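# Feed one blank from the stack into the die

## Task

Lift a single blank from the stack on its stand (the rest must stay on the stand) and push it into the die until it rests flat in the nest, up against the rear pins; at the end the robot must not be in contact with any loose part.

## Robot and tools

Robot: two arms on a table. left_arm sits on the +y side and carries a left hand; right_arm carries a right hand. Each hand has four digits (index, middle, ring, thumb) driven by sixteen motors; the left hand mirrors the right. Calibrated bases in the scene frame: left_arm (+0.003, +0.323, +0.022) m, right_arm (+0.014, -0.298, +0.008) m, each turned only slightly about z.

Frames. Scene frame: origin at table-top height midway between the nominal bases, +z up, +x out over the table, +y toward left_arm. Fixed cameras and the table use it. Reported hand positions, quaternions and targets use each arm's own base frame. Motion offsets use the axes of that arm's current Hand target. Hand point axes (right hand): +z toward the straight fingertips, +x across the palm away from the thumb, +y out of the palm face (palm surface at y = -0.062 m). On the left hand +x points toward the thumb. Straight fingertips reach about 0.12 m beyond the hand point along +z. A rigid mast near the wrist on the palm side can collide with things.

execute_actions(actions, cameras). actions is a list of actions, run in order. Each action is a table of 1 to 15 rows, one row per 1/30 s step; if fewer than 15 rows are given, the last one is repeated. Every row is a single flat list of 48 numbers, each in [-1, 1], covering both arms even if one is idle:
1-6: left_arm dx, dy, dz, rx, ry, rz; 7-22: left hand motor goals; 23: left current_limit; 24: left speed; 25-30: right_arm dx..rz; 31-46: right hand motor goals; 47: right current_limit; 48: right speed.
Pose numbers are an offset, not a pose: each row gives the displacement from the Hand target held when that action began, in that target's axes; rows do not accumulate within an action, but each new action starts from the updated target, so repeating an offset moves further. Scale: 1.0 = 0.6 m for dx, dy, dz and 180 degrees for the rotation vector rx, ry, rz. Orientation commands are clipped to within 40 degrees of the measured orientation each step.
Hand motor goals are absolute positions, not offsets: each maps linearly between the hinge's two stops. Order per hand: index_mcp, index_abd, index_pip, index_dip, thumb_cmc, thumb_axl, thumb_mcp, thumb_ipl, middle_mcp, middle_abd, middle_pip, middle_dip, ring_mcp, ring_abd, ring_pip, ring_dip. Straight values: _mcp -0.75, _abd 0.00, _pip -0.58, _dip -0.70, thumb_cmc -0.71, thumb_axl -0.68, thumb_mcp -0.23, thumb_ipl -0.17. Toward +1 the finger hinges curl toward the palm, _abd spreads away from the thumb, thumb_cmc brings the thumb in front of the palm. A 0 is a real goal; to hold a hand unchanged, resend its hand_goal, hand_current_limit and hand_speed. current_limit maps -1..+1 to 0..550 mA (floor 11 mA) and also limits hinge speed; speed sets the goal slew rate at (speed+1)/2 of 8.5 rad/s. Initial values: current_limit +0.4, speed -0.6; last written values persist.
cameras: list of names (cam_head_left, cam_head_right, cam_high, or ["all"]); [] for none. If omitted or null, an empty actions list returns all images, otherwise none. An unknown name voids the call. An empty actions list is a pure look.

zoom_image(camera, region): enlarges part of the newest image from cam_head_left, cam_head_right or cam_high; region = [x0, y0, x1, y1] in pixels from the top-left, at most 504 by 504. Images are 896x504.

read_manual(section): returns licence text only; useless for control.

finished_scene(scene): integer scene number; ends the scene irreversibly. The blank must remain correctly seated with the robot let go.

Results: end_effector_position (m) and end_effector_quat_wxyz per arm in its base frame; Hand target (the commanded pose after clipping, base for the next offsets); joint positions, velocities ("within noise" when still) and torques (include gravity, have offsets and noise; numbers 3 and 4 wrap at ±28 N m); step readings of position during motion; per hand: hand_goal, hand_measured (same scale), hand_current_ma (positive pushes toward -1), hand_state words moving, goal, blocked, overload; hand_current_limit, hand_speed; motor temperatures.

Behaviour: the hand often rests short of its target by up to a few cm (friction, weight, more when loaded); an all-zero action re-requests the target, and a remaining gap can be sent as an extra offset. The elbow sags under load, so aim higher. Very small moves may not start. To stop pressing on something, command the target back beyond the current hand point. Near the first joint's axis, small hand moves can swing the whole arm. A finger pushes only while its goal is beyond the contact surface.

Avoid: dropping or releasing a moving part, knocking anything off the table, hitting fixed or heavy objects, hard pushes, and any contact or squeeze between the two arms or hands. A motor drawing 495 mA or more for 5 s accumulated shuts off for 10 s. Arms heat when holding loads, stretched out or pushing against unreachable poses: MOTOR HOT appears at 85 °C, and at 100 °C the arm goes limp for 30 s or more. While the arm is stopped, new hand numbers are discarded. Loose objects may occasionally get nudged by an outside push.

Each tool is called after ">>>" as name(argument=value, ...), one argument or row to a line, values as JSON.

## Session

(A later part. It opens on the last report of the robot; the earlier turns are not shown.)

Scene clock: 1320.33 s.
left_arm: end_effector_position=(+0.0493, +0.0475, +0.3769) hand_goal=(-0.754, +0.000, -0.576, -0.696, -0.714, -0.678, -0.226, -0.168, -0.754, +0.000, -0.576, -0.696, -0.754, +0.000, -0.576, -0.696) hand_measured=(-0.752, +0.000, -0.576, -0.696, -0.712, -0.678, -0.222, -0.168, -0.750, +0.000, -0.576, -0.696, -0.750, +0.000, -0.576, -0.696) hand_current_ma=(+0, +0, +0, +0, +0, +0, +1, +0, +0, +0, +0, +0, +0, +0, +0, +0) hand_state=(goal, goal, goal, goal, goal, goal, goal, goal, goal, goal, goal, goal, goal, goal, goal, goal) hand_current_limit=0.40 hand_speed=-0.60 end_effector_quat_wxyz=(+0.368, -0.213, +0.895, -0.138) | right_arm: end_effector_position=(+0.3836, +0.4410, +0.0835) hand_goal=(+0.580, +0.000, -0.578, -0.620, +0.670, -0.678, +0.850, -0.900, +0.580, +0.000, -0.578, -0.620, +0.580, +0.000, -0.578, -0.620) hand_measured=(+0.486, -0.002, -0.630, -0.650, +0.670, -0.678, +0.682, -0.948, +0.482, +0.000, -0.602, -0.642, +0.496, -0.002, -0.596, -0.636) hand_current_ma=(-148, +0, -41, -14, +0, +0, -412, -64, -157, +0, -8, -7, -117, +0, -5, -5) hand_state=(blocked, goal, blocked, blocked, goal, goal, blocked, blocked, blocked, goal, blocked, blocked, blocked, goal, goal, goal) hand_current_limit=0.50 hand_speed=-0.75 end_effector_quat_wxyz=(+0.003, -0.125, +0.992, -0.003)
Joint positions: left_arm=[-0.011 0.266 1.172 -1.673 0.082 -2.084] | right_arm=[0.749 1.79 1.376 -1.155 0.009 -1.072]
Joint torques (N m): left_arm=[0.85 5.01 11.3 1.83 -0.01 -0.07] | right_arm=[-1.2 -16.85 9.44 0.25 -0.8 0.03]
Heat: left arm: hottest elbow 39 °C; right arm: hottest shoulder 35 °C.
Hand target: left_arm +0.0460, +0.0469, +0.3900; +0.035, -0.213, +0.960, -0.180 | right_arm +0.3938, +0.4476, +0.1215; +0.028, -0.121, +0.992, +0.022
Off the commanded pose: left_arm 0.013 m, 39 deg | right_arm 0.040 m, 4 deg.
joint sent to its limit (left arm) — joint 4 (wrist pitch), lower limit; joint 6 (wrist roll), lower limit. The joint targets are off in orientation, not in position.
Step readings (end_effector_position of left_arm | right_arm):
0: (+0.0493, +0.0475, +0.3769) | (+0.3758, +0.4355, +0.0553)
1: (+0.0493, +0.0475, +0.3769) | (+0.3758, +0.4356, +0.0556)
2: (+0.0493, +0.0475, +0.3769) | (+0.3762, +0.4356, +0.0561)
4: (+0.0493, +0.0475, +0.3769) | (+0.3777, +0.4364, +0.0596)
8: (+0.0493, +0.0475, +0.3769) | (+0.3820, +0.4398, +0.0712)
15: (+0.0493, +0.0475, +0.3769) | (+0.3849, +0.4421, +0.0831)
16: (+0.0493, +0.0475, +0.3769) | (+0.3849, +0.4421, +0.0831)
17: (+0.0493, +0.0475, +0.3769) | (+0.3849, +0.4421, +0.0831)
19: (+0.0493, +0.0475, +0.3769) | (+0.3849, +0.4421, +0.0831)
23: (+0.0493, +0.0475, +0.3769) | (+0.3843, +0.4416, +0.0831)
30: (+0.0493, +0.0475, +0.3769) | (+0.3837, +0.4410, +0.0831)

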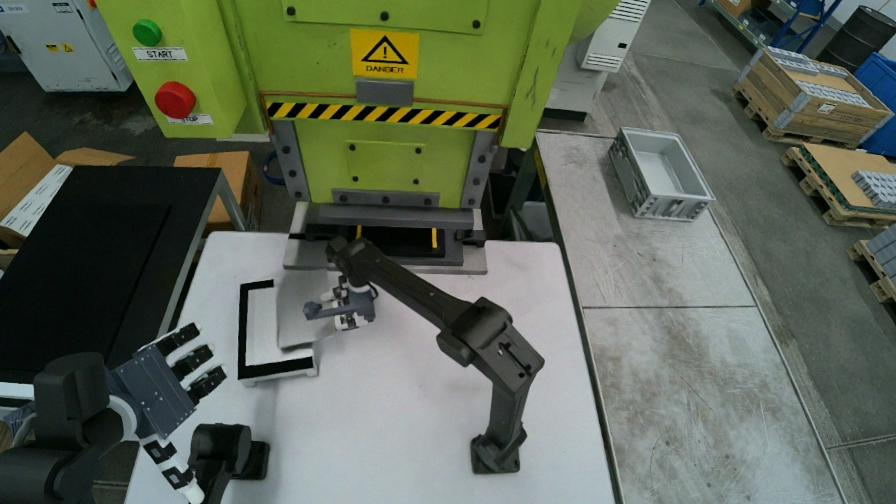

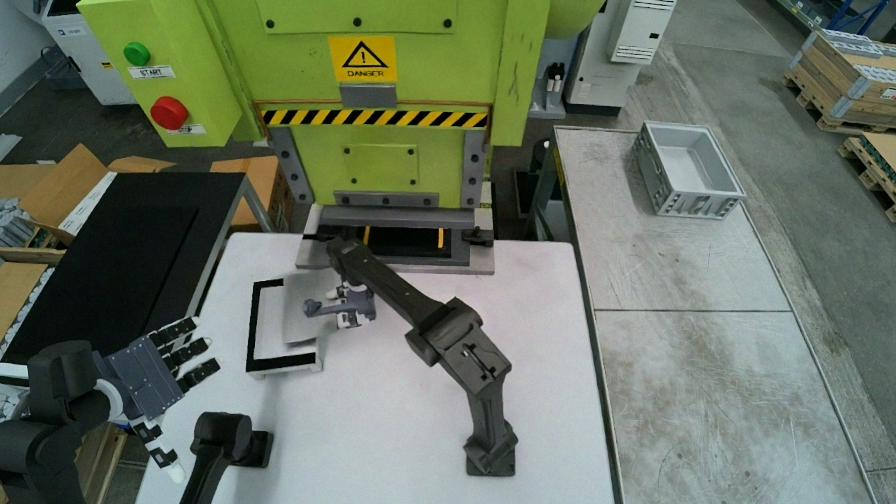

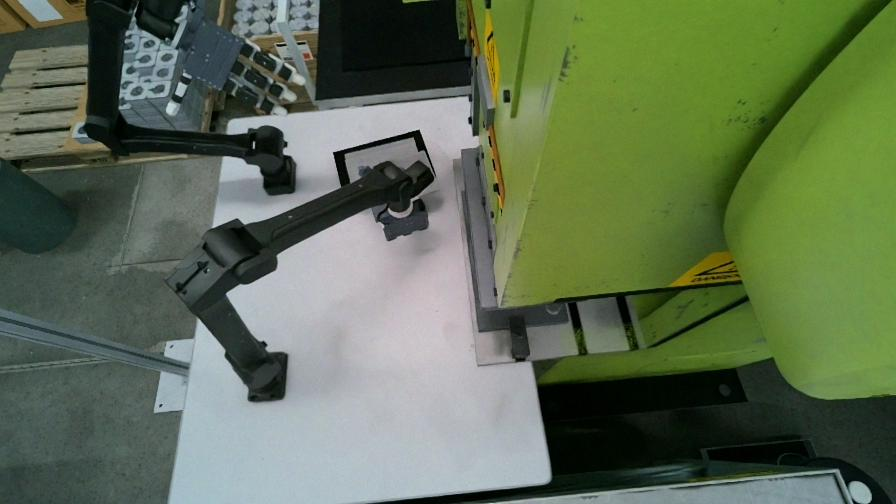

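>>> execute_actions(
  actions=[
    [[0,0,0,0,0,0,-0.754,0,-0.576,-0.696,-0.714,-0.678,-0.226,-0.168,-0.754,0,-0.576,-0.696,-0.754,0,-0.576,-0.696,0.4,-0.6,0,0,-0.05,0,0,0,0.58,0,-0.577,-0.62,0.671,-0.677,0.85,-0.9,0.58,0,-0.577,-0.62,0.58,0,-0.577,-0.62,0.5,-0.75]],
    [[0,0,0,0,0,0,-0.754,0,-0.576,-0.696,-0.714,-0.678,-0.226,-0.168,-0.754,0,-0.576,-0.696,-0.754,0,-0.576,-0.696,0.4,-0.6,0,0,-0.05,0,0,0,0.58,0,-0.577,-0.62,0.671,-0.677,0.85,-0.9,0.58,0,-0.577,-0.62,0.58,0,-0.577,-0.62,0.5,-0.75]],
  ],
  cameras=["all"],
)

Scene clock: 1376.37 s.
left_arm: end_effector_position=(+0.0493, +0.0475, +0.3769) hand_goal=(-0.754, +0.000, -0.576, -0.696, -0.714, -0.678, -0.226, -0.168, -0.754, +0.000, -0.576, -0.696, -0.754, +0.000, -0.576, -0.696) hand_measured=(-0.752, +0.000, -0.576, -0.696, -0.712, -0.678, -0.222, -0.168, -0.750, +0.000, -0.576, -0.696, -0.750, +0.000, -0.576, -0.696) hand_current_ma=(+0, +0, +0, +0, +0, +0, +1, +0, +0, +0, +0, +0, +0, +0, +0, +0) hand_state=(goal, goal, goal, goal, goal, goal, goal, goal, goal, goal, goal, goal, goal, goal, goal, goal) hand_current_limit=0.40 hand_speed=-0.60 end_effector_quat_wxyz=(+0.368, -0.213, +0.895, -0.138) | right_arm: end_effector_position=(+0.3718, +0.4300, +0.1342) hand_goal=(+0.580, +0.000, -0.578, -0.620, +0.670, -0.678, +0.850, -0.900, +0.580, +0.000, -0.578, -0.620, +0.580, +0.000, -0.578, -0.620) hand_measured=(+0.486, -0.002, -0.630, -0.650, +0.670, -0.678, +0.682, -0.948, +0.482, +0.000, -0.602, -0.642, +0.496, -0.002, -0.596, -0.636) hand_current_ma=(-148, +0, -41, -14, +0, +0, -413, -64, -157, +0, -8, -7, -117, +0, -5, -5) hand_state=(blocked, goal, blocked, blocked, goal, goal, blocked, blocked, blocked, goal, blocked, blocked, blocked, goal, goal, goal) hand_current_limit=0.50 hand_speed=-0.75 end_effector_quat_wxyz=(-0.007, -0.124, +0.992, -0.011)
Joint positions: left_arm=[-0.011 0.266 1.172 -1.673 0.082 -2.084] | right_arm=[0.749 1.719 1.424 -1.3 0.009 -1.071]
Joint torques (N m): left_arm=[0.85 4.89 11.26 1.81 0 -0.06] | right_arm=[-1.2 -15.38 12.93 0.17 -0.8 0.01]
Motor temperatures (°C): left_arm=[25 27 39 27 24 25] | right_arm=[27 37 34 27 26 25]
Heat: left arm: hottest elbow 39 °C; right arm: hottest shoulder 37 °C.
Hand target: left_arm +0.0460, +0.0469, +0.3900; +0.035, -0.213, +0.960, -0.180 | right_arm +0.3907, +0.4446, +0.1815; +0.028, -0.121, +0.992, +0.022
Off the commanded pose: left_arm 0.013 m, 39 deg | right_arm 0.053 m, 6 deg.
joint sent to its limit (left arm) — joint 4 (wrist pitch), lower limit; joint 6 (wrist roll), lower limit. The joint targets are off in orientation, not in position.
Step readings (end_effector_position of left_arm | right_arm):
0: (+0.0493, +0.0475, +0.3769) | (+0.3836, +0.4410, +0.0835)
1: (+0.0493, +0.0475, +0.3769) | (+0.3835, +0.4408, +0.0837)
2: (+0.0493, +0.0475, +0.3769) | (+0.3827, +0.4401, +0.0839)
4: (+0.0493, +0.0475, +0.3769) | (+0.3791, +0.4367, +0.0852)
8: (+0.0493, +0.0475, +0.3769) | (+0.3741, +0.4320, +0.0932)
15: (+0.0493, +0.0475, +0.3769) | (+0.3723, +0.4304, +0.1042)
16: (+0.0493, +0.0475, +0.3769) | (+0.3722, +0.4303, +0.1043)
17: (+0.0493, +0.0475, +0.3769) | (+0.3716, +0.4297, +0.1047)
19: (+0.0493, +0.0475, +0.3769) | (+0.3695, +0.4278, +0.1066)
23: (+0.0493, +0.0475, +0.3769) | (+0.3688, +0.4271, +0.1167)
30: (+0.0493, +0.0475, +0.3769) | (+0.3719, +0.4300, +0.1332)

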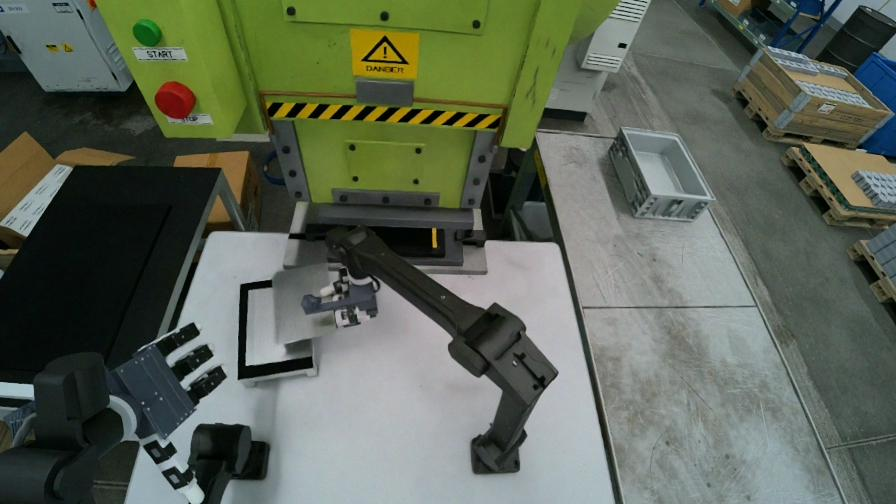

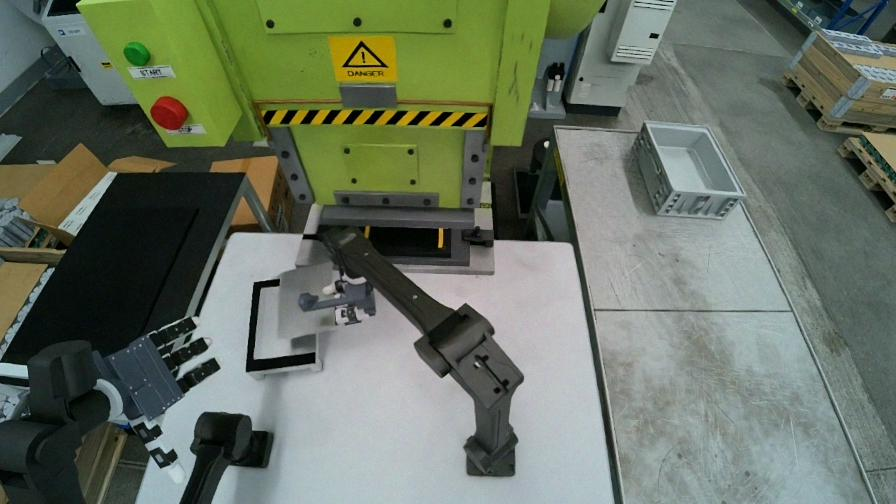

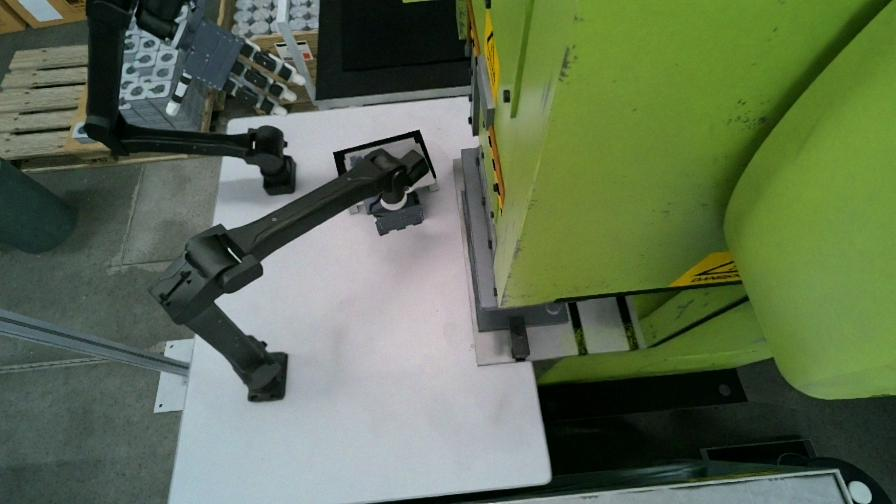

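>>> zoom_image(
  camera="cam_head_left",
  region=[230, 180, 500, 390],
)

>>> zoom_image(
  camera="cam_head_right",
  region=[240, 180, 510, 390],
)

Scaled by 1.867.

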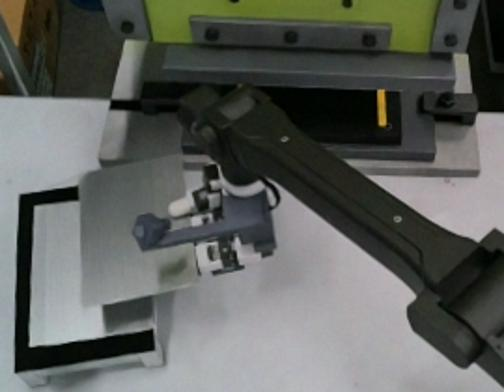

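Scaled by 1.867.

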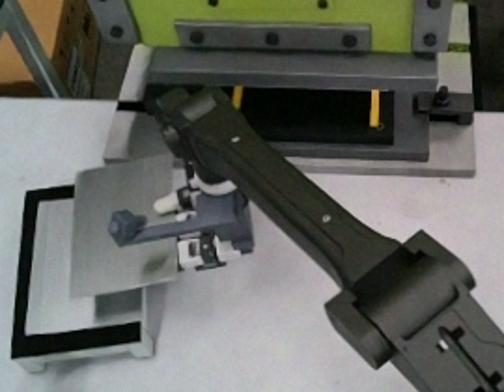

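>>> execute_actions(
  actions=[
    [[0,0,0,0,0,0,-0.754,0,-0.576,-0.696,-0.714,-0.678,-0.226,-0.168,-0.754,0,-0.576,-0.696,-0.754,0,-0.576,-0.696,0.4,-0.6,0.0355,-0.046,0,0,0,0.1156,0.58,0,-0.577,-0.62,0.671,-0.677,0.85,-0.9,0.58,0,-0.577,-0.62,0.58,0,-0.577,-0.62,0.5,-0.75]],
    [[0,0,0,0,0,0,-0.754,0,-0.576,-0.696,-0.714,-0.678,-0.226,-0.168,-0.754,0,-0.576,-0.696,-0.754,0,-0.576,-0.696,0.4,-0.6,0.0167,-0.0558,0,0,0,0.1156,0.58,0,-0.577,-0.62,0.671,-0.677,0.85,-0.9,0.58,0,-0.577,-0.62,0.58,0,-0.577,-0.62,0.5,-0.75]],
  ],
  cameras=["cam_head_left","cam_high"],
)

Scene clock: 1417.43 s.
left_arm: end_effector_position=(+0.0493, +0.0475, +0.3769) hand_goal=(-0.754, +0.000, -0.576, -0.696, -0.714, -0.678, -0.226, -0.168, -0.754, +0.000, -0.576, -0.696, -0.754, +0.000, -0.576, -0.696) hand_measured=(-0.752, +0.000, -0.576, -0.696, -0.712, -0.678, -0.222, -0.168, -0.750, +0.000, -0.576, -0.696, -0.750, +0.000, -0.576, -0.696) hand_current_ma=(+0, +0, +0, +0, +0, +0, +1, +0, +0, +0, +0, +0, +0, +0, +0, +0) hand_state=(goal, goal, goal, goal, goal, goal, goal, goal, goal, goal, goal, goal, goal, goal, goal, goal) hand_current_limit=0.40 hand_speed=-0.60 end_effector_quat_wxyz=(+0.368, -0.213, +0.895, -0.138) | right_arm: end_effector_position=(+0.3592, +0.3722, +0.1519) hand_goal=(+0.580, +0.000, -0.578, -0.620, +0.670, -0.678, +0.850, -0.900, +0.580, +0.000, -0.578, -0.620, +0.580, +0.000, -0.578, -0.620) hand_measured=(+0.486, -0.002, -0.630, -0.650, +0.668, -0.678, +0.684, -0.948, +0.482, +0.000, -0.602, -0.642, +0.496, -0.002, -0.596, -0.636) hand_current_ma=(-149, +0, -42, -14, +0, +0, -412, -64, -157, +0, -9, -7, -117, +0, -5, -5) hand_state=(blocked, goal, blocked, blocked, goal, goal, blocked, blocked, blocked, goal, blocked, blocked, blocked, goal, goal, goal) hand_current_limit=0.50 hand_speed=-0.75 end_effector_quat_wxyz=(-0.001, +0.238, +0.971, +0.000)
Joint positions: left_arm=[-0.011 0.266 1.172 -1.673 0.082 -2.084] | right_arm=[0.798 1.505 1.204 -1.27 -0.002 -0.291]
Joint torques (N m): left_arm=[0.91 5.01 11.29 1.83 0 -0.06] | right_arm=[-0.09 -12.69 8.55 1.47 -0.14 0.1]
Heat: left arm: hottest elbow 39 °C; right arm: hottest elbow 38 °C.
Hand target: left_arm +0.0460, +0.0469, +0.3900; +0.035, -0.213, +0.960, -0.180 | right_arm +0.3629, +0.3807, +0.1767; +0.019, +0.239, +0.970, +0.030
Off the commanded pose: left_arm 0.013 m, 39 deg | right_arm 0.026 m, 4 deg.
joint sent to its limit (left arm) — joint 4 (wrist pitch), lower limit; joint 6 (wrist roll), lower limit. The joint targets are off in orientation, not in position.
Step readings (end_effector_position of left_arm | right_arm):
0: (+0.0493, +0.0475, +0.3769) | (+0.3718, +0.4300, +0.1342)
1: (+0.0493, +0.0475, +0.3769) | (+0.3721, +0.4300, +0.1342)
2: (+0.0493, +0.0475, +0.3769) | (+0.3728, +0.4302, +0.1351)
4: (+0.0493, +0.0475, +0.3769) | (+0.3726, +0.4270, +0.1363)
8: (+0.0493, +0.0475, +0.3769) | (+0.3677, +0.4113, +0.1437)
15: (+0.0493, +0.0475, +0.3769) | (+0.3733, +0.4050, +0.1595)
16: (+0.0493, +0.0475, +0.3769) | (+0.3741, +0.4048, +0.1592)
17: (+0.0493, +0.0475, +0.3769) | (+0.3742, +0.4038, +0.1581)
19: (+0.0493, +0.0475, +0.3769) | (+0.3693, +0.3961, +0.1527)
23: (+0.0493, +0.0475, +0.3769) | (+0.3561, +0.3775, +0.1436)
30: (+0.0493, +0.0475, +0.3769) | (+0.3561, +0.3739, +0.1504)
Images, in order (width x height): cam_head_left 896x504, cam_high 896x504.

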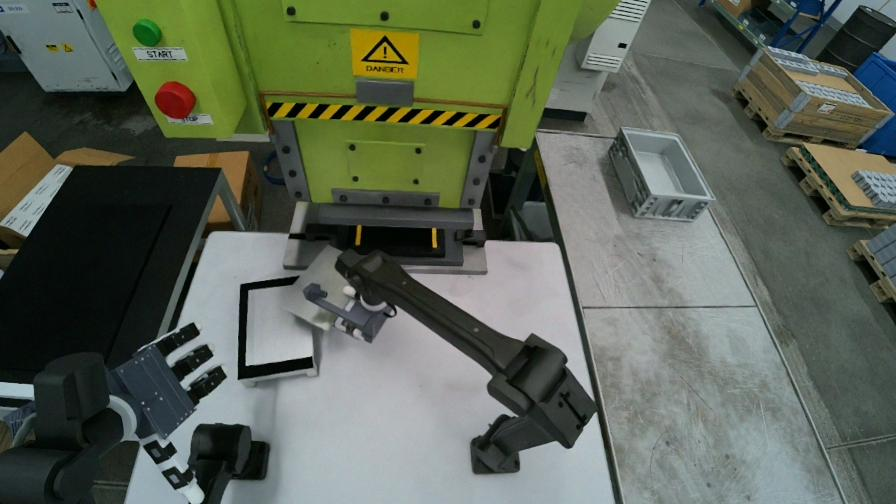

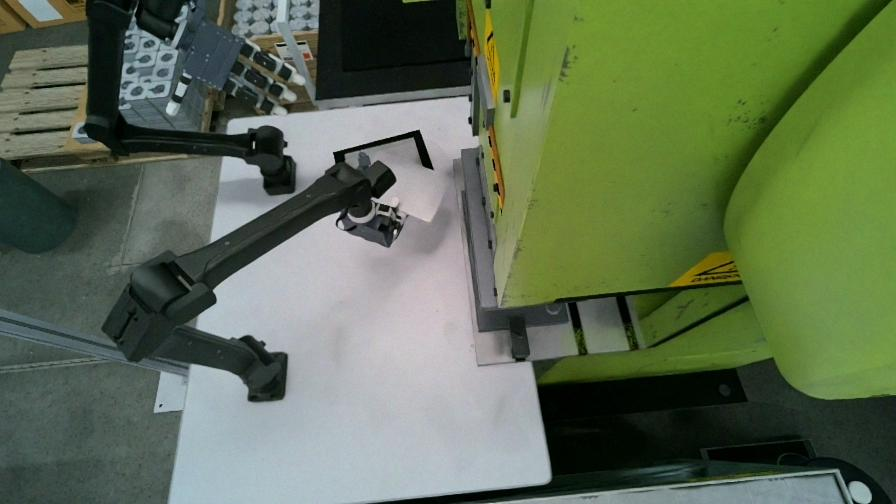

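>>> execute_actions(
  actions=[
    [[0,0,0,0,0,0,-0.754,0,-0.576,-0.696,-0.714,-0.678,-0.226,-0.168,-0.754,0,-0.576,-0.696,-0.754,0,-0.576,-0.696,0.4,-0.6,-0.004,-0.058,0,0,0,0.1156,0.58,0,-0.577,-0.62,0.671,-0.677,0.85,-0.9,0.58,0,-0.577,-0.62,0.58,0,-0.577,-0.62,0.5,-0.75]],
    [[0,0,0,0,0,0,-0.754,0,-0.576,-0.696,-0.714,-0.678,-0.226,-0.168,-0.754,0,-0.576,-0.696,-0.754,0,-0.576,-0.696,0.4,-0.6,-0.0243,-0.0528,0,0,0,0.1156,0.58,0,-0.577,-0.62,0.671,-0.677,0.85,-0.9,0.58,0,-0.577,-0.62,0.58,0,-0.577,-0.62,0.5,-0.75]],
    [[0,0,0,0,0,0,-0.754,0,-0.576,-0.696,-0.714,-0.678,-0.226,-0.168,-0.754,0,-0.576,-0.696,-0.754,0,-0.576,-0.696,0.4,-0.6,-0.0417,-0.0408,0,0,0,0.1116,0.58,0,-0.577,-0.62,0.671,-0.677,0.85,-0.9,0.58,0,-0.577,-0.62,0.58,0,-0.577,-0.62,0.5,-0.75]],
  ],
  cameras=["all"],
)

Scene clock: 1434.77 s.
left_arm: end_effector_position=(+0.0493, +0.0475, +0.3769) hand_goal=(-0.754, +0.000, -0.576, -0.696, -0.714, -0.678, -0.226, -0.168, -0.754, +0.000, -0.576, -0.696, -0.754, +0.000, -0.576, -0.696) hand_measured=(-0.752, +0.000, -0.576, -0.696, -0.712, -0.678, -0.222, -0.168, -0.750, +0.000, -0.576, -0.696, -0.750, +0.000, -0.576, -0.696) hand_current_ma=(+0, +0, +0, +0, +0, +0, +1, +0, +0, +0, +0, +0, +0, +0, +0, +0) hand_state=(goal, goal, goal, goal, goal, goal, goal, goal, goal, goal, goal, goal, goal, goal, goal, goal) hand_current_limit=0.40 hand_speed=-0.60 end_effector_quat_wxyz=(+0.368, -0.213, +0.895, -0.138) | right_arm: end_effector_position=(+0.3162, +0.2778, +0.1504) hand_goal=(+0.580, +0.000, -0.578, -0.620, +0.670, -0.678, +0.850, -0.900, +0.580, +0.000, -0.578, -0.620, +0.580, +0.000, -0.578, -0.620) hand_measured=(+0.486, +0.000, -0.630, -0.650, +0.668, -0.678, +0.684, -0.948, +0.482, +0.002, -0.602, -0.642, +0.496, -0.002, -0.596, -0.636) hand_current_ma=(-149, +0, -42, -14, +0, +0, -412, -64, -157, +0, -9, -7, -117, +0, -5, -5) hand_state=(blocked, goal, blocked, blocked, goal, goal, blocked, blocked, blocked, goal, blocked, blocked, blocked, goal, goal, goal) hand_current_limit=0.50 hand_speed=-0.75 end_effector_quat_wxyz=(-0.004, +0.703, +0.711, +0.004)
Joint positions: left_arm=[-0.011 0.266 1.172 -1.673 0.082 -2.084] | right_arm=[0.912 1.369 1.058 -1.251 -0.007 0.901]
Joint torques (N m): left_arm=[0.85 5.13 11.28 1.84 -0.01 -0.06] | right_arm=[-0.03 -10.17 8.83 1.11 0.86 0.11]
Heat: left arm: hottest elbow 39 °C; right arm: hottest elbow 37 °C.
Hand target: left_arm +0.0460, +0.0469, +0.3900; +0.035, -0.213, +0.960, -0.180 | right_arm +0.3208, +0.2852, +0.1699; +0.001, +0.703, +0.710, +0.036
Off the commanded pose: left_arm 0.013 m, 39 deg | right_arm 0.021 m, 4 deg.
joint sent to its limit (left arm) — joint 4 (wrist pitch), lower limit; joint 6 (wrist roll), lower limit. The joint targets are off in orientation, not in position.
Step readings (end_effector_position of left_arm | right_arm):
0: (+0.0493, +0.0475, +0.3769) | (+0.3592, +0.3722, +0.1519)
1: (+0.0493, +0.0475, +0.3769) | (+0.3590, +0.3720, +0.1516)
2: (+0.0493, +0.0475, +0.3769) | (+0.3585, +0.3711, +0.1510)
4: (+0.0493, +0.0475, +0.3769) | (+0.3540, +0.3649, +0.1484)
8: (+0.0493, +0.0475, +0.3769) | (+0.3435, +0.3492, +0.1454)
15: (+0.0493, +0.0475, +0.3769) | (+0.3425, +0.3433, +0.1505)
16: (+0.0493, +0.0475, +0.3769) | (+0.3425, +0.3428, +0.1503)
17: (+0.0493, +0.0475, +0.3769) | (+0.3419, +0.3417, +0.1498)
19: (+0.0493, +0.0475, +0.3769) | (+0.3382, +0.3360, +0.1483)
23: (+0.0493, +0.0475, +0.3769) | (+0.3300, +0.3213, +0.1465)
30: (+0.0493, +0.0475, +0.3769) | (+0.3291, +0.3120, +0.1496)
31: (+0.0493, +0.0475, +0.3769) | (+0.3291, +0.3110, +0.1497)
32: (+0.0493, +0.0475, +0.3769) | (+0.3285, +0.3098, +0.1495)
34: (+0.0493, +0.0475, +0.3769) | (+0.3256, +0.3049, +0.1489)
38: (+0.0493, +0.0475, +0.3769) | (+0.3188, +0.2915, +0.1482)
45: (+0.0493, +0.0475, +0.3769) | (+0.3171, +0.2807, +0.1501)

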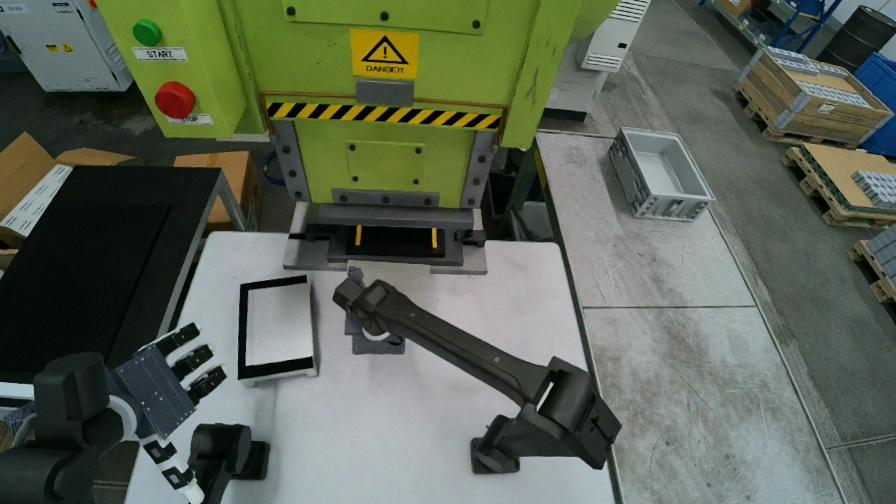

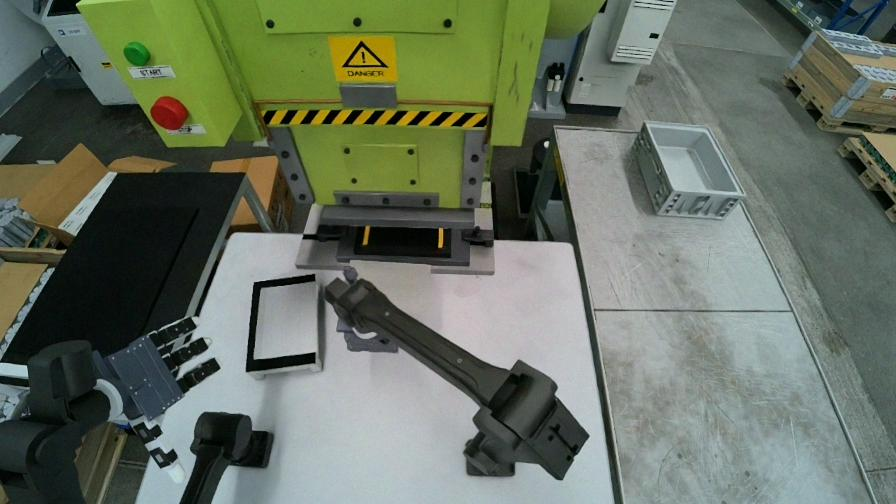

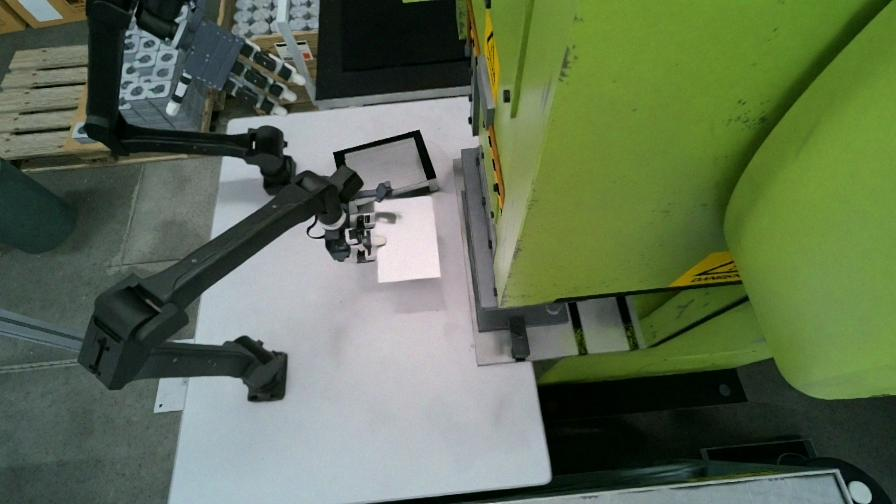

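>>> zoom_image(
  camera="cam_high",
  region=[300, 120, 580, 380],
)

>>> zoom_image(
  camera="cam_head_left",
  region=[270, 190, 510, 370],
)

>>> zoom_image(
  camera="cam_head_right",
  region=[280, 190, 520, 370],
)

Scaled by 1.800.

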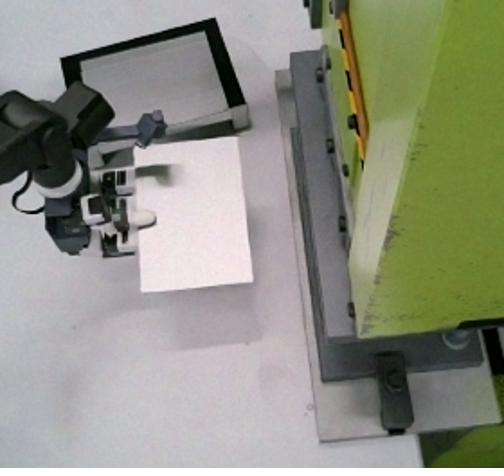

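Scaled by 2.100.

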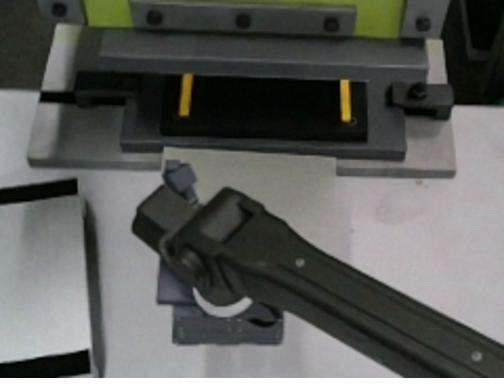

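Scaled by 2.100.

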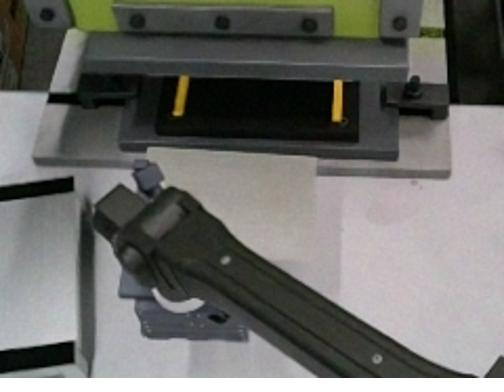

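>>> zoom_image(
  camera="cam_head_left",
  region=[330, 200, 410, 280],
)

>>> zoom_image(
  camera="cam_head_right",
  region=[330, 200, 410, 280],
)

>>> zoom_image(
  camera="cam_high",
  region=[450, 290, 550, 370],
)

Scaled by 6.300.

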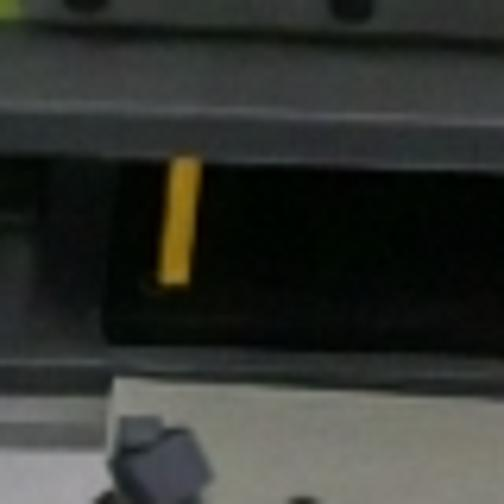

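Scaled by 6.300.

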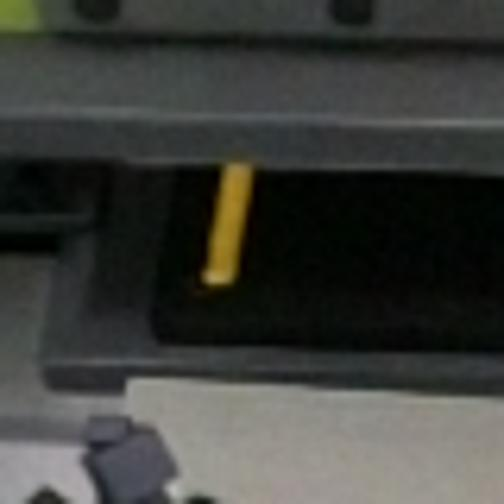

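Scaled by 5.040.

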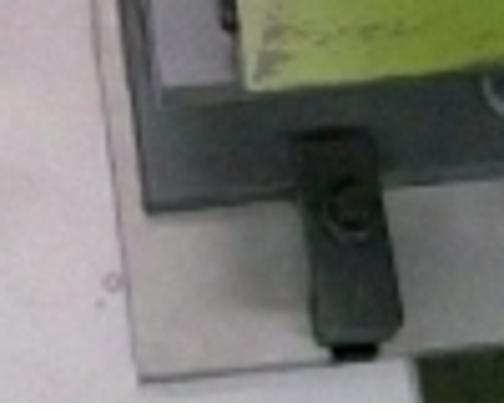

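>>> execute_actions(
  actions=[
    [[0,0,0,0,0,0,-0.754,0,-0.576,-0.696,-0.714,-0.678,-0.226,-0.168,-0.754,0,-0.576,-0.696,-0.754,0,-0.576,-0.696,0.4,-0.6,-0.022,0.03,0.06,0,0,-0.0035,0.58,0,-0.577,-0.62,0.671,-0.677,0.85,-0.9,0.58,0,-0.577,-0.62,0.58,0,-0.577,-0.62,0.5,-0.75]],
    [[0,0,0,0,0,0,-0.754,0,-0.576,-0.696,-0.714,-0.678,-0.226,-0.168,-0.754,0,-0.576,-0.696,-0.754,0,-0.576,-0.696,0.4,-0.6,0,0.07,0.05,0,0,0,0.58,0,-0.577,-0.62,0.671,-0.677,0.85,-0.9,0.58,0,-0.577,-0.62,0.58,0,-0.577,-0.62,0.5,-0.75]],
  ],
  cameras=["all"],
)

>>> zoom_image(
  camera="cam_head_left",
  region=[290, 190, 500, 340],
)

>>> zoom_image(
  camera="cam_high",
  region=[320, 140, 560, 380],
)

Scene clock: 1639.50 s.
left_arm: end_effector_position=(+0.0493, +0.0475, +0.3769) hand_goal=(-0.754, +0.000, -0.576, -0.696, -0.714, -0.678, -0.226, -0.168, -0.754, +0.000, -0.576, -0.696, -0.754, +0.000, -0.576, -0.696) hand_measured=(-0.752, +0.000, -0.576, -0.696, -0.712, -0.678, -0.222, -0.168, -0.750, +0.000, -0.576, -0.696, -0.750, +0.000, -0.576, -0.696) hand_current_ma=(+0, +0, +0, +0, +0, +0, +1, +0, +0, +0, +0, +0, +0, +0, +0, +0) hand_state=(goal, goal, goal, goal, goal, goal, goal, goal, goal, goal, goal, goal, goal, goal, goal, goal) hand_current_limit=0.40 hand_speed=-0.60 end_effector_quat_wxyz=(+0.368, -0.213, +0.895, -0.138) | right_arm: end_effector_position=(+0.3659, +0.2588, +0.0823) hand_goal=(+0.580, +0.000, -0.578, -0.620, +0.670, -0.678, +0.850, -0.900, +0.580, +0.000, -0.578, -0.620, +0.580, +0.000, -0.578, -0.620) hand_measured=(+0.486, -0.002, -0.630, -0.648, +0.668, -0.678, +0.684, -0.948, +0.482, +0.002, -0.602, -0.642, +0.496, -0.002, -0.596, -0.636) hand_current_ma=(-150, +0, -42, -12, +0, +0, -412, -64, -157, +0, -9, -7, -117, +0, -5, -5) hand_state=(blocked, goal, blocked, blocked, goal, goal, blocked, blocked, blocked, goal, blocked, blocked, blocked, goal, goal, goal) hand_current_limit=0.50 hand_speed=-0.75 end_effector_quat_wxyz=(-0.004, +0.703, +0.711, -0.003)
Joint positions: left_arm=[-0.011 0.266 1.172 -1.673 0.082 -2.084] | right_arm=[0.783 1.5 1.002 -1.079 -0.008 0.771]
Joint torques (N m): left_arm=[0.85 4.89 11.28 1.84 0 -0.06] | right_arm=[-0.56 -10.23 10.56 1.17 0.63 -0.05]
Heat: left arm: hottest elbow 40 °C; right arm: hottest shoulder 34 °C.
Hand target: left_arm +0.0460, +0.0469, +0.3900; +0.035, -0.213, +0.960, -0.180 | right_arm +0.3842, +0.2762, +0.1063; +0.001, +0.699, +0.714, +0.035
Off the commanded pose: left_arm 0.013 m, 39 deg | right_arm 0.035 m, 4 deg.
joint sent to its limit (left arm) — joint 4 (wrist pitch), lower limit; joint 6 (wrist roll), lower limit. The joint targets are off in orientation, not in position.
Step readings (end_effector_position of left_arm | right_arm):
0: (+0.0493, +0.0475, +0.3769) | (+0.3161, +0.2778, +0.1504)
1: (+0.0493, +0.0475, +0.3769) | (+0.3163, +0.2779, +0.1504)
2: (+0.0493, +0.0475, +0.3769) | (+0.3171, +0.2784, +0.1496)
4: (+0.0493, +0.0475, +0.3769) | (+0.3208, +0.2792, +0.1455)
8: (+0.0493, +0.0475, +0.3769) | (+0.3271, +0.2726, +0.1348)
15: (+0.0493, +0.0475, +0.3769) | (+0.3322, +0.2675, +0.1280)
16: (+0.0493, +0.0475, +0.3769) | (+0.3326, +0.2681, +0.1280)
17: (+0.0493, +0.0475, +0.3769) | (+0.3344, +0.2683, +0.1273)
19: (+0.0493, +0.0475, +0.3769) | (+0.3416, +0.2704, +0.1223)
23: (+0.0493, +0.0475, +0.3769) | (+0.3588, +0.2642, +0.1003)
30: (+0.0493, +0.0475, +0.3769) | (+0.3652, +0.2573, +0.0822)

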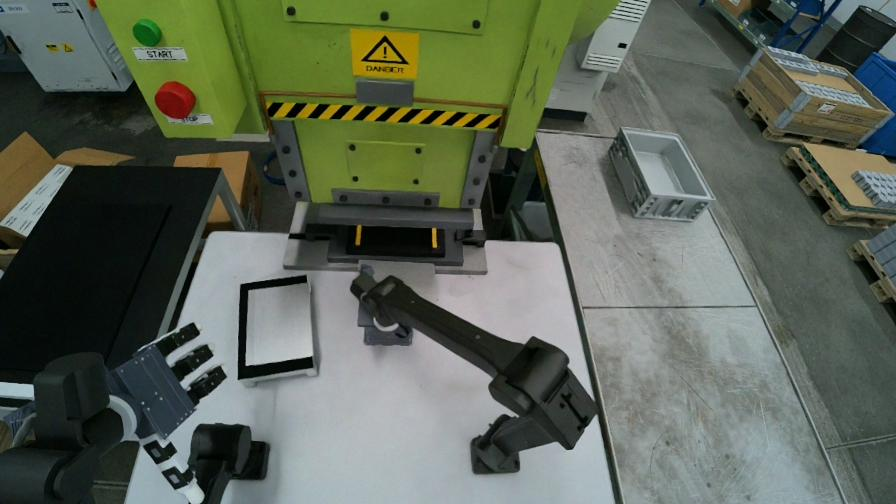

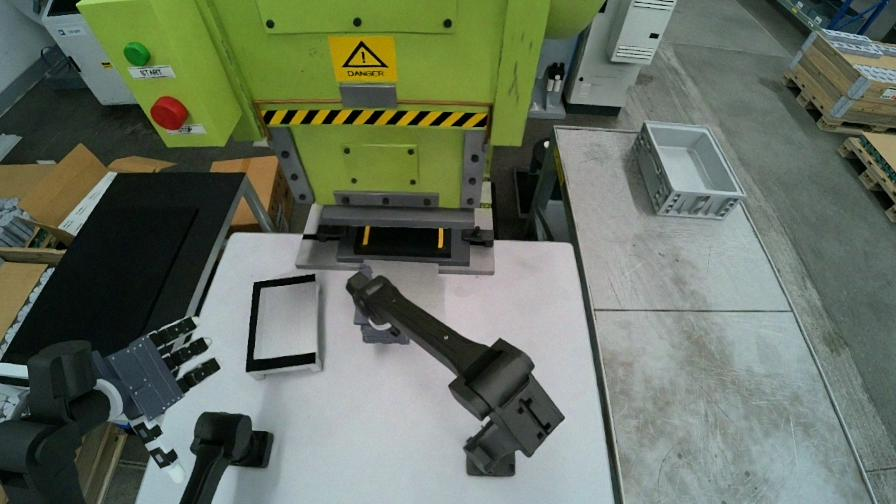

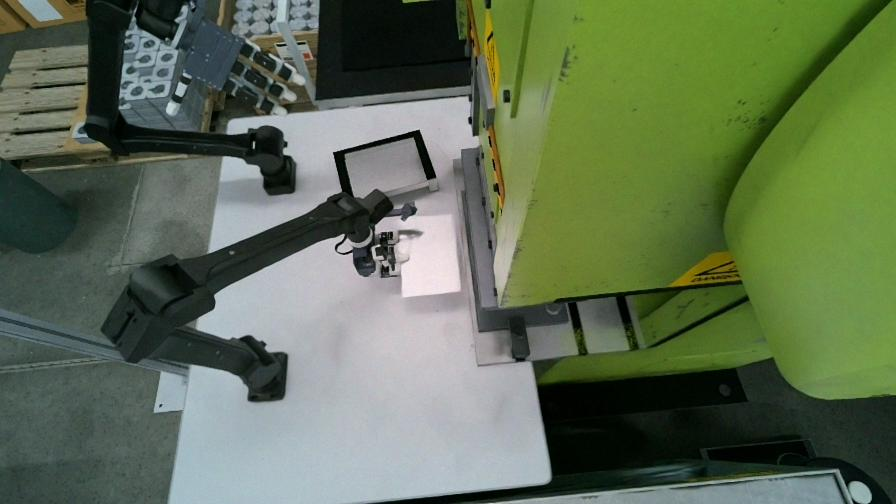

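Scaled by 2.400.

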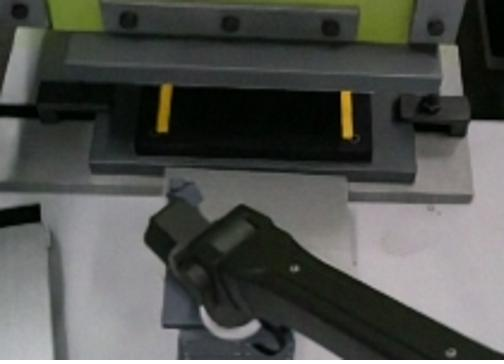

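Scaled by 2.100.

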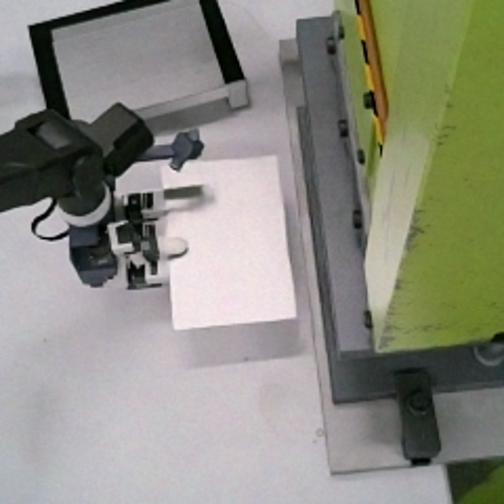

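>>> execute_actions(
  actions=[
    [[0,0,0,0,0,0,-0.754,0,-0.576,-0.696,-0.714,-0.678,-0.226,-0.168,-0.754,0,-0.576,-0.696,-0.754,0,-0.576,-0.696,0.4,-0.6,0.008,0.07,0.04,0,0,0,0.58,0,-0.577,-0.62,0.671,-0.677,0.85,-0.9,0.58,0,-0.577,-0.62,0.58,0,-0.577,-0.62,0.5,-0.75]],
    [[0,0,0,0,0,0,-0.754,0,-0.576,-0.696,-0.714,-0.678,-0.226,-0.168,-0.754,0,-0.576,-0.696,-0.754,0,-0.576,-0.696,0.4,-0.6,0.006,0.07,0.015,0,0,0,0.58,0,-0.577,-0.62,0.671,-0.677,0.85,-0.9,0.58,0,-0.577,-0.62,0.58,0,-0.577,-0.62,0.5,-0.75]],
  ],
  cameras=["all"],
)

>>> zoom_image(
  camera="cam_head_left",
  region=[320, 200, 480, 300],
)

>>> zoom_image(
  camera="cam_head_right",
  region=[320, 200, 480, 300],
)

>>> zoom_image(
  camera="cam_high",
  region=[380, 160, 560, 380],
)

Scene clock: 1671.70 s.
left_arm: end_effector_position=(+0.0493, +0.0475, +0.3769) hand_goal=(-0.754, +0.000, -0.576, -0.696, -0.714, -0.678, -0.226, -0.168, -0.754, +0.000, -0.576, -0.696, -0.754, +0.000, -0.576, -0.696) hand_measured=(-0.752, +0.000, -0.576, -0.696, -0.712, -0.678, -0.222, -0.168, -0.750, +0.000, -0.576, -0.696, -0.750, +0.000, -0.576, -0.696) hand_current_ma=(+0, +0, +0, +0, +0, +0, +1, +0, +0, +0, +0, +0, +0, +0, +0, +0) hand_state=(goal, goal, goal, goal, goal, goal, goal, goal, goal, goal, goal, goal, goal, goal, goal, goal) hand_current_limit=0.40 hand_speed=-0.60 end_effector_quat_wxyz=(+0.368, -0.213, +0.895, -0.138) | right_arm: end_effector_position=(+0.4145, +0.2688, +0.0449) hand_goal=(+0.580, +0.000, -0.578, -0.620, +0.670, -0.678, +0.850, -0.900, +0.580, +0.000, -0.578, -0.620, +0.580, +0.000, -0.578, -0.620) hand_measured=(+0.484, -0.012, -0.630, -0.624, +0.668, -0.678, +0.690, -0.958, +0.494, +0.000, -0.602, -0.624, +0.510, +0.000, -0.596, -0.636) hand_current_ma=(-156, -2, -40, +0, +0, +0, -412, -90, -126, +0, -9, +0, -85, +0, -5, -4) hand_state=(blocked, goal, blocked, goal, goal, goal, blocked, blocked, blocked, goal, blocked, goal, blocked, goal, goal, goal) hand_current_limit=0.50 hand_speed=-0.75 end_effector_quat_wxyz=(-0.017, +0.705, +0.709, -0.022)
Joint positions: left_arm=[-0.011 0.266 1.172 -1.673 0.082 -2.084] | right_arm=[0.712 1.673 1.11 -1.054 -0.031 0.706]
Joint torques (N m): left_arm=[0.85 4.95 11.3 1.84 0 -0.07] | right_arm=[-3.19 -10.81 14.32 1.44 1.43 -0.52]
Heat: left arm: hottest elbow 40 °C; right arm: hottest elbow 36 °C.
Hand target: left_arm +0.0460, +0.0469, +0.3900; +0.035, -0.213, +0.960, -0.180 | right_arm +0.4696, +0.2880, +0.0784; +0.001, +0.699, +0.714, +0.036
Off the commanded pose: left_arm 0.013 m, 39 deg | right_arm 0.067 m, 7 deg.
joint sent to its limit (left arm) — joint 4 (wrist pitch), lower limit; joint 6 (wrist roll), lower limit. The joint targets are off in orientation, not in position.
Step readings (end_effector_position of left_arm | right_arm):
0: (+0.0493, +0.0475, +0.3769) | (+0.3660, +0.2589, +0.0823)
1: (+0.0493, +0.0475, +0.3769) | (+0.3660, +0.2590, +0.0823)
2: (+0.0493, +0.0475, +0.3769) | (+0.3667, +0.2591, +0.0818)
4: (+0.0493, +0.0475, +0.3769) | (+0.3723, +0.2609, +0.0794)
8: (+0.0493, +0.0475, +0.3769) | (+0.3910, +0.2621, +0.0675)
15: (+0.0493, +0.0475, +0.3769) | (+0.3984, +0.2593, +0.0556)
16: (+0.0493, +0.0475, +0.3769) | (+0.3988, +0.2598, +0.0561)
17: (+0.0493, +0.0475, +0.3769) | (+0.4004, +0.2601, +0.0565)
19: (+0.0493, +0.0475, +0.3769) | (+0.4085, +0.2646, +0.0576)
23: (+0.0493, +0.0475, +0.3769) | (+0.4149, +0.2691, +0.0518)
30: (+0.0493, +0.0475, +0.3769) | (+0.4146, +0.2688, +0.0445)

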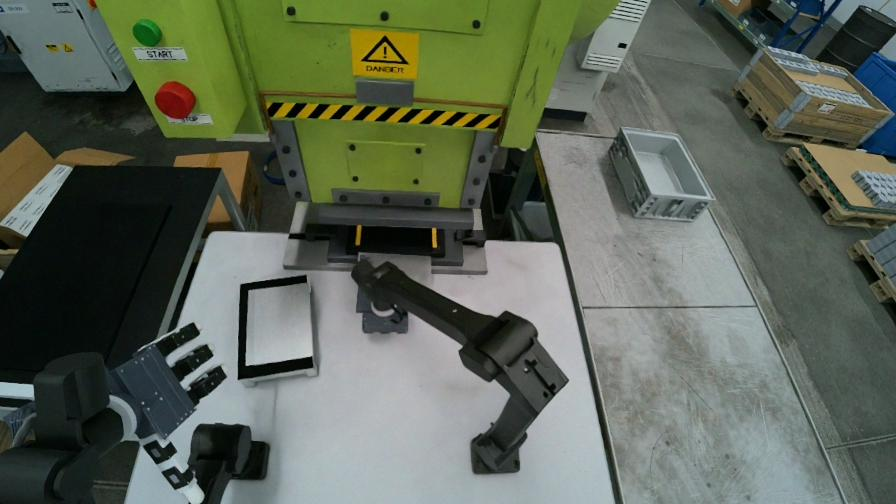

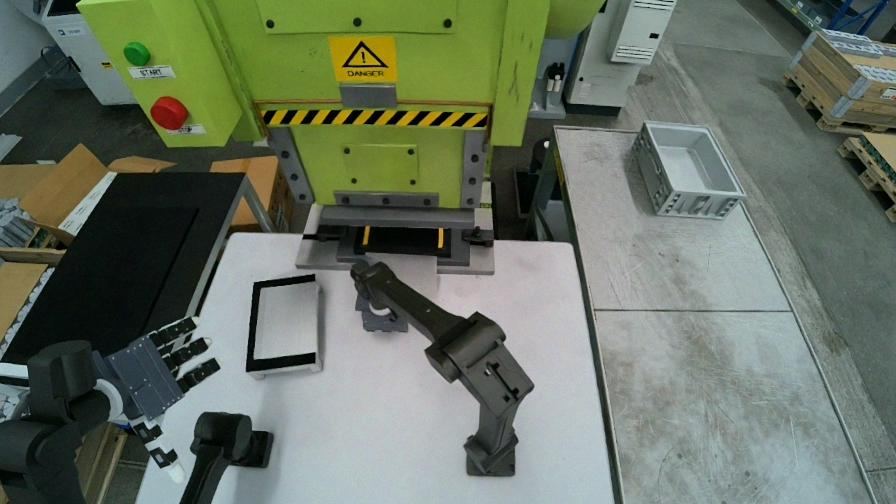

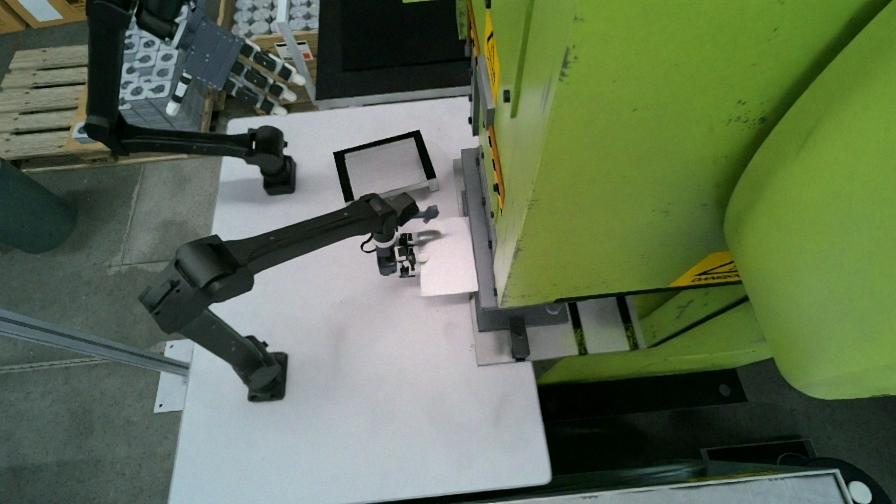

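Scaled by 3.150.

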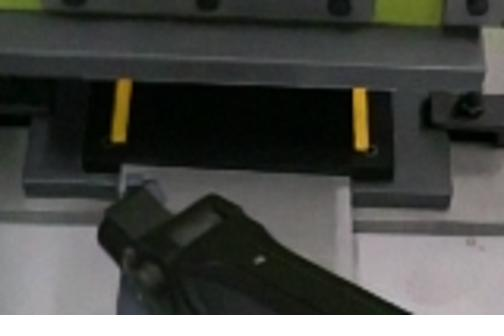

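Scaled by 3.150.

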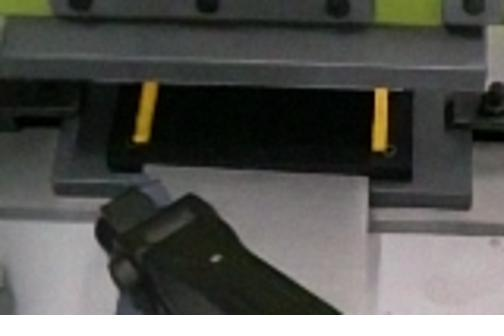

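Scaled by 2.291.

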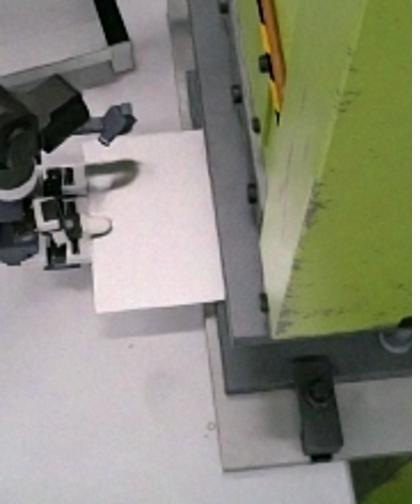

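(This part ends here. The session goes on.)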